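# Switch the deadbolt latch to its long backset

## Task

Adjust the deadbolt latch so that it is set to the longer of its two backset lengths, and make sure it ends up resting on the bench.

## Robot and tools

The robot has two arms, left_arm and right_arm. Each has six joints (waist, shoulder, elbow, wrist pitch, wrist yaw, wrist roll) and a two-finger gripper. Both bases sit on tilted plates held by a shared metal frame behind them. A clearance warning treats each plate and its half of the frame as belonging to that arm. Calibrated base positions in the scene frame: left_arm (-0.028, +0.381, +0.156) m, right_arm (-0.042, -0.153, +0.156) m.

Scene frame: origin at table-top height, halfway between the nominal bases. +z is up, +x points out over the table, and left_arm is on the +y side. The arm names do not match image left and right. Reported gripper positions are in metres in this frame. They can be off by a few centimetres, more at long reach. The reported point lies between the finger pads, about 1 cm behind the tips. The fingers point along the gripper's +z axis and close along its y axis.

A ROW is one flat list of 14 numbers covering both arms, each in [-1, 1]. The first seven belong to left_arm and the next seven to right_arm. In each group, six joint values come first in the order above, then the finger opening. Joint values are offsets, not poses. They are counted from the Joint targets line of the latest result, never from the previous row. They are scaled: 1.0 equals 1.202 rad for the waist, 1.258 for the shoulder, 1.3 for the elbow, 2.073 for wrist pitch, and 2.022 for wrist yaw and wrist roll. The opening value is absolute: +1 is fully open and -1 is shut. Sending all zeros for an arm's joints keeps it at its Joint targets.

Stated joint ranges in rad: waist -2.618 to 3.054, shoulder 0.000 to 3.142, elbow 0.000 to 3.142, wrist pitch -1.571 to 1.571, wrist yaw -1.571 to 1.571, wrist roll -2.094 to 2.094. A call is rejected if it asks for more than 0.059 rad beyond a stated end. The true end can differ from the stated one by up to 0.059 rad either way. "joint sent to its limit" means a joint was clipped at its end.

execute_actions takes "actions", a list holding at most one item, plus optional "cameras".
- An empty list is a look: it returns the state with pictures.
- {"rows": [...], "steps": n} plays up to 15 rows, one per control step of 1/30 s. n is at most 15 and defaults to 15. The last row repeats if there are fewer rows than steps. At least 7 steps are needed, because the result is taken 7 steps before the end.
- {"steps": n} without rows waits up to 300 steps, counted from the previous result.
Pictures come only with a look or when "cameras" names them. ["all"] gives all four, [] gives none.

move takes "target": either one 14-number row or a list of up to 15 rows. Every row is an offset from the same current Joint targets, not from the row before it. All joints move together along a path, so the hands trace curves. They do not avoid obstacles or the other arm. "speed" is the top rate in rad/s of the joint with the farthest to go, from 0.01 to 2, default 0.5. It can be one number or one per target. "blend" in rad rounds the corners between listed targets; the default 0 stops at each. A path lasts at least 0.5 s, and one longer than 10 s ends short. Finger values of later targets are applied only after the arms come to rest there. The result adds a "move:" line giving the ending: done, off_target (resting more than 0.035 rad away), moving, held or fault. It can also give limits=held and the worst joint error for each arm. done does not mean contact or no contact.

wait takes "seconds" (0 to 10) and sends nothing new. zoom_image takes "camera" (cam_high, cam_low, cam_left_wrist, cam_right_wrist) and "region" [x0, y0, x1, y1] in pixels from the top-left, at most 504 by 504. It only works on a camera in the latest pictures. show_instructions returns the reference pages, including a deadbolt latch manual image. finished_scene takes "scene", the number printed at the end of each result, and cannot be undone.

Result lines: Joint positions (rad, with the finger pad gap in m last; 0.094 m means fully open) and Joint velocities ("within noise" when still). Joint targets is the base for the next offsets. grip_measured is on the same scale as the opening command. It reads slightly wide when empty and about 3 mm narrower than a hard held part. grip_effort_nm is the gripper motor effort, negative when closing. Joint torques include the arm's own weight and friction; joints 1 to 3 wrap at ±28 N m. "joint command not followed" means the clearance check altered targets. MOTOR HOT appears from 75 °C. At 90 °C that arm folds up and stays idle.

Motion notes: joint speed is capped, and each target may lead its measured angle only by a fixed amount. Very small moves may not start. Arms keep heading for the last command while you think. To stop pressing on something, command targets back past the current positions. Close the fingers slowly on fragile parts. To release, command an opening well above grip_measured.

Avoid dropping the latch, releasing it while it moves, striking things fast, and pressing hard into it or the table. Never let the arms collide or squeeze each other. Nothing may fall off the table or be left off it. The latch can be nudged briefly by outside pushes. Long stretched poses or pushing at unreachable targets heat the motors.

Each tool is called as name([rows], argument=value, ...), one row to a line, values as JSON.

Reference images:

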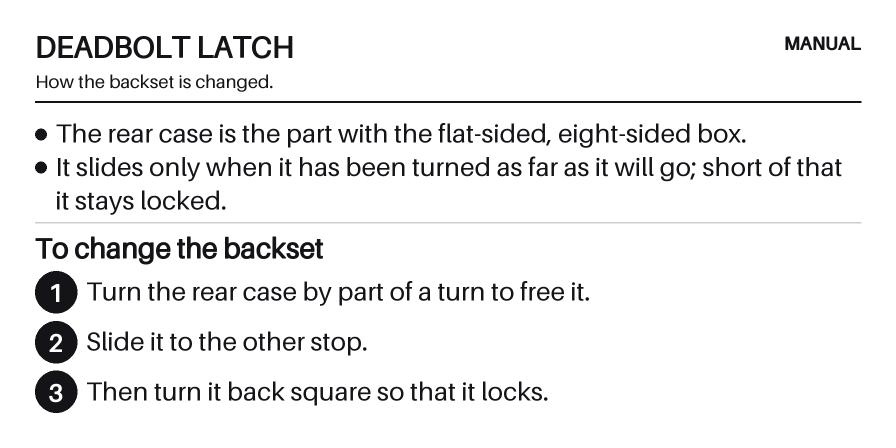

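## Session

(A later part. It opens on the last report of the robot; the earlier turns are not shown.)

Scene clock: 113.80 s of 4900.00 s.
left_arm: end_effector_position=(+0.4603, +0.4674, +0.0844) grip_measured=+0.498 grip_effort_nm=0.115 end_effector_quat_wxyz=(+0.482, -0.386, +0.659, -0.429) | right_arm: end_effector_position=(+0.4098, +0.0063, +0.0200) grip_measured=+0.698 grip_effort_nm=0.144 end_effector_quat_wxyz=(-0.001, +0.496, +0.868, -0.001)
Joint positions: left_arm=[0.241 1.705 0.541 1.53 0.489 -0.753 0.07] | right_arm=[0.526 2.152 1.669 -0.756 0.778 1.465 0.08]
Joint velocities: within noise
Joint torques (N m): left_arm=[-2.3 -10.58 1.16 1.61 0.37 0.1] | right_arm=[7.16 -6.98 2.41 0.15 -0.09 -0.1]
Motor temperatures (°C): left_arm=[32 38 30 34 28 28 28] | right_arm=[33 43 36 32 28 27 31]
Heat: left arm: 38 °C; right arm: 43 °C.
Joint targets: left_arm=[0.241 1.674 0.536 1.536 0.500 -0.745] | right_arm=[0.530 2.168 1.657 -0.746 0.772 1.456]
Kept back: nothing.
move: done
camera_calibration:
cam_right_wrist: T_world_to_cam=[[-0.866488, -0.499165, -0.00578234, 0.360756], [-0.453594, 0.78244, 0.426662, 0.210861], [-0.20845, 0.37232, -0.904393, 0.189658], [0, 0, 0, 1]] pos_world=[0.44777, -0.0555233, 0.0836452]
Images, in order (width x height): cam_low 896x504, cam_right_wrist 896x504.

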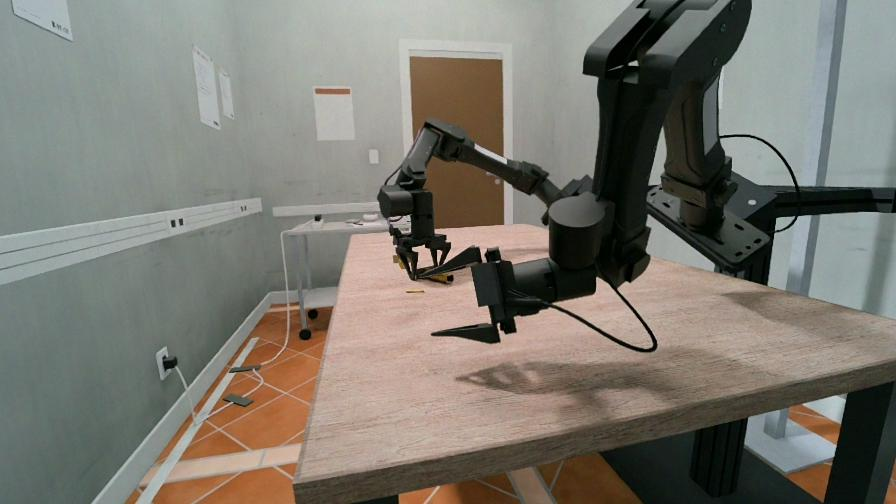

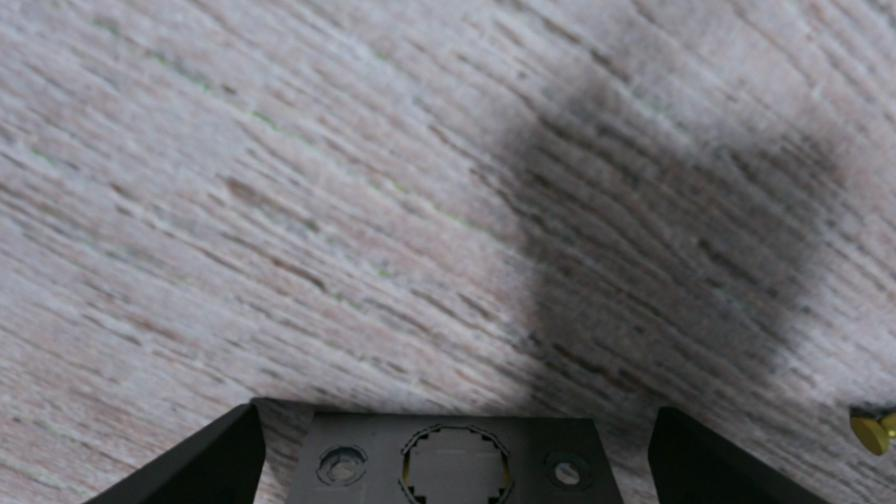

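move([
  [0,-0.06,0,0,0,0,0.5,0.049,-0.023,0.051,-0.070,0.008,0.0415,0.9],
  [0.1,-0.1,0,0,0,0,0.5,0.141,-0.1335,0.095,-0.171,0.015,0.12,0.9],
], speed=0.4, blend=[0.05,0], cameras=["all"])

zoom_image(camera="cam_right_wrist", region=[240, 200, 680, 504])

zoom_image(camera="cam_low", region=[380, 220, 500, 300])

Scene clock: 115.83 s of 4900.00 s.
left_arm: end_effector_position=(+0.4585, +0.5313, +0.1087) grip_measured=+0.498 grip_effort_nm=0.115 end_effector_quat_wxyz=(+0.542, -0.386, +0.648, -0.371) | right_arm: end_effector_position=(+0.4110, -0.0020, +0.1218) grip_measured=+0.898 grip_effort_nm=0.139 end_effector_quat_wxyz=(-0.006, +0.520, +0.854, +0.024)
Joint positions: left_arm=[0.359 1.582 0.541 1.529 0.49 -0.753 0.07] | right_arm=[0.678 2.014 1.767 -1.083 0.786 1.687 0.089]
Joint velocities: within noise
Joint torques (N m): left_arm=[-1.63 -11.21 1.61 1.72 0.3 0.08] | right_arm=[8.2 -8.35 4.97 -0.06 0.14 0.11]
Motor temperatures (°C): left_arm=[32 39 30 34 28 28 28] | right_arm=[34 43 36 32 28 27 31]
Heat: left arm: 39 °C; right arm: 43 °C.
Joint targets: left_arm=[0.361 1.548 0.536 1.537 0.500 -0.745] | right_arm=[0.700 2.000 1.781 -1.101 0.802 1.698]
Kept back: nothing.
move: done
camera_calibration:
cam_left_wrist: T_world_to_cam=[[0.0977707, -0.448492, 0.888423, 0.098484], [-0.541209, -0.77312, -0.330725, 0.731875], [0.835185, -0.448487, -0.318316, -0.0242502], [0, 0, 0, 1]] pos_world=[0.406722, 0.59912, 0.146835]
cam_right_wrist: T_world_to_cam=[[-0.892199, -0.449568, -0.0432321, 0.373511], [-0.417471, 0.784382, 0.458762, 0.155688], [-0.172334, 0.427355, -0.887507, 0.268297], [0, 0, 0, 1]] pos_world=[0.444478, -0.0688582, 0.182839]

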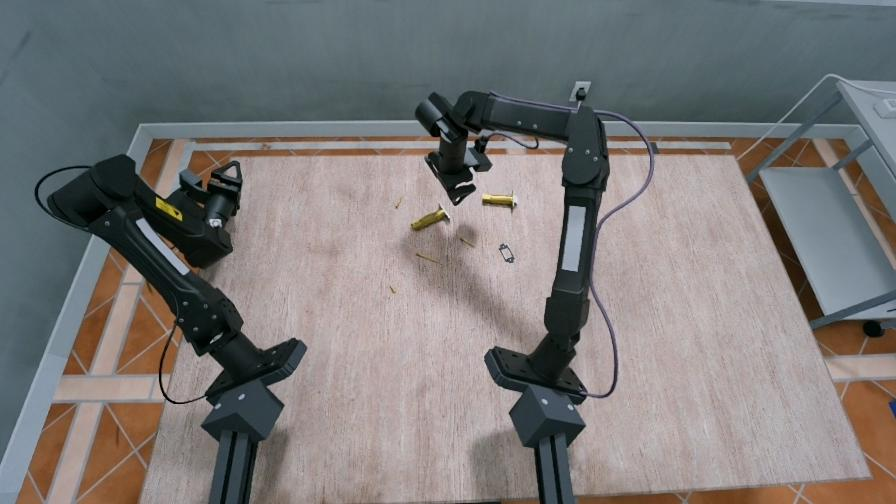

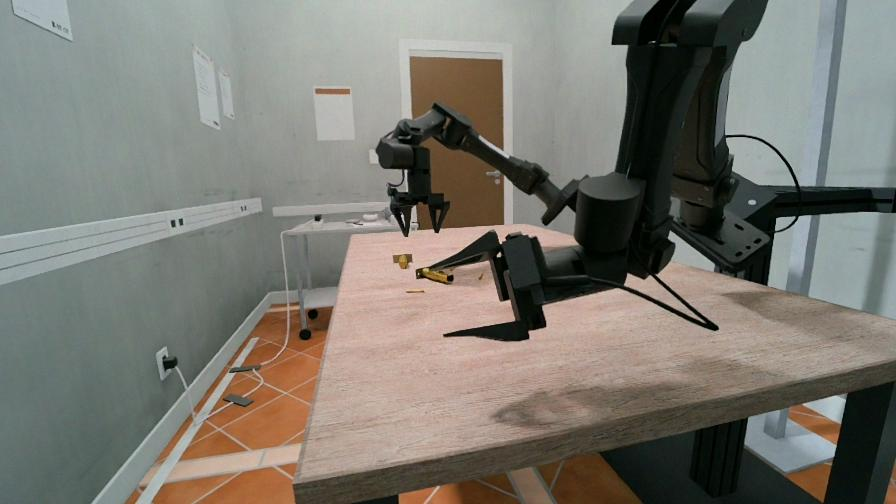

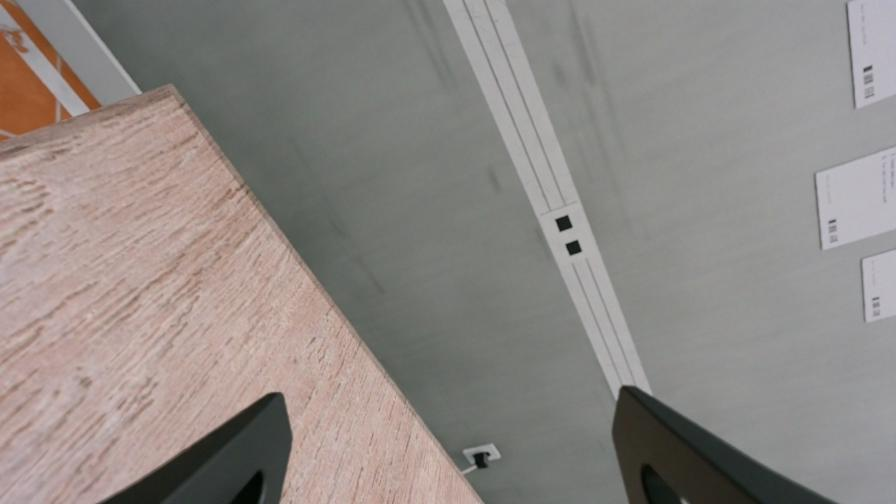

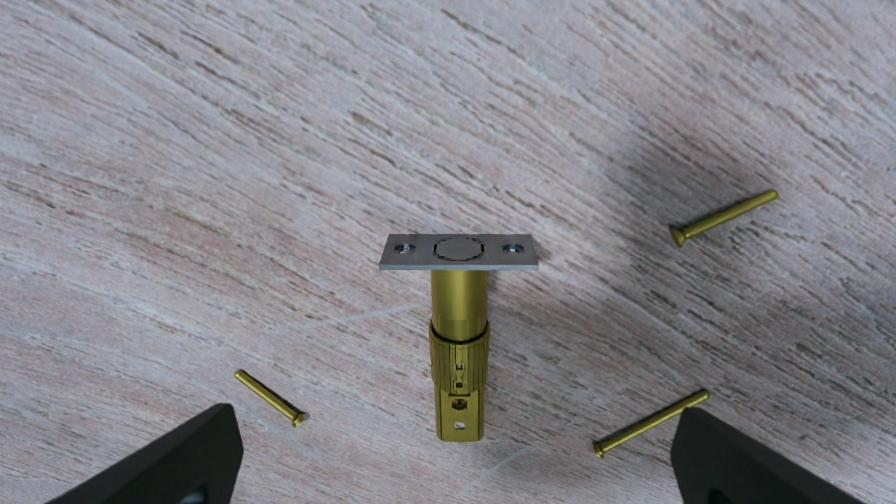

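Scaled by 1.145 from the camera's 896x504 image, which has a finer 1280x720 frame.

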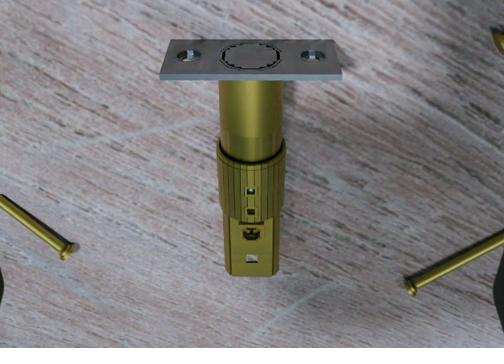

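Scaled by 4.200 from the camera's 896x504 image, which has a finer 1280x720 frame.

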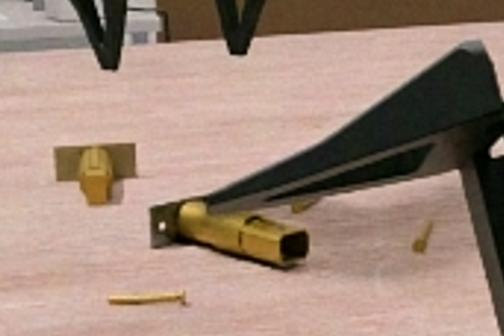

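zoom_image(camera="cam_right_wrist", region=[370, 225, 550, 450])

Scaled by 2.240 from the camera's 896x504 image, which has a finer 1280x720 frame.

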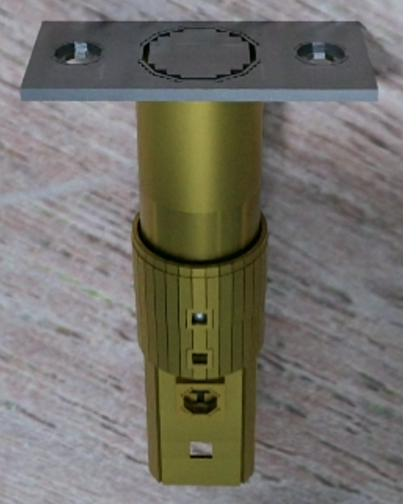

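finished_scene(scene=1)

The scene is finished: the task was done.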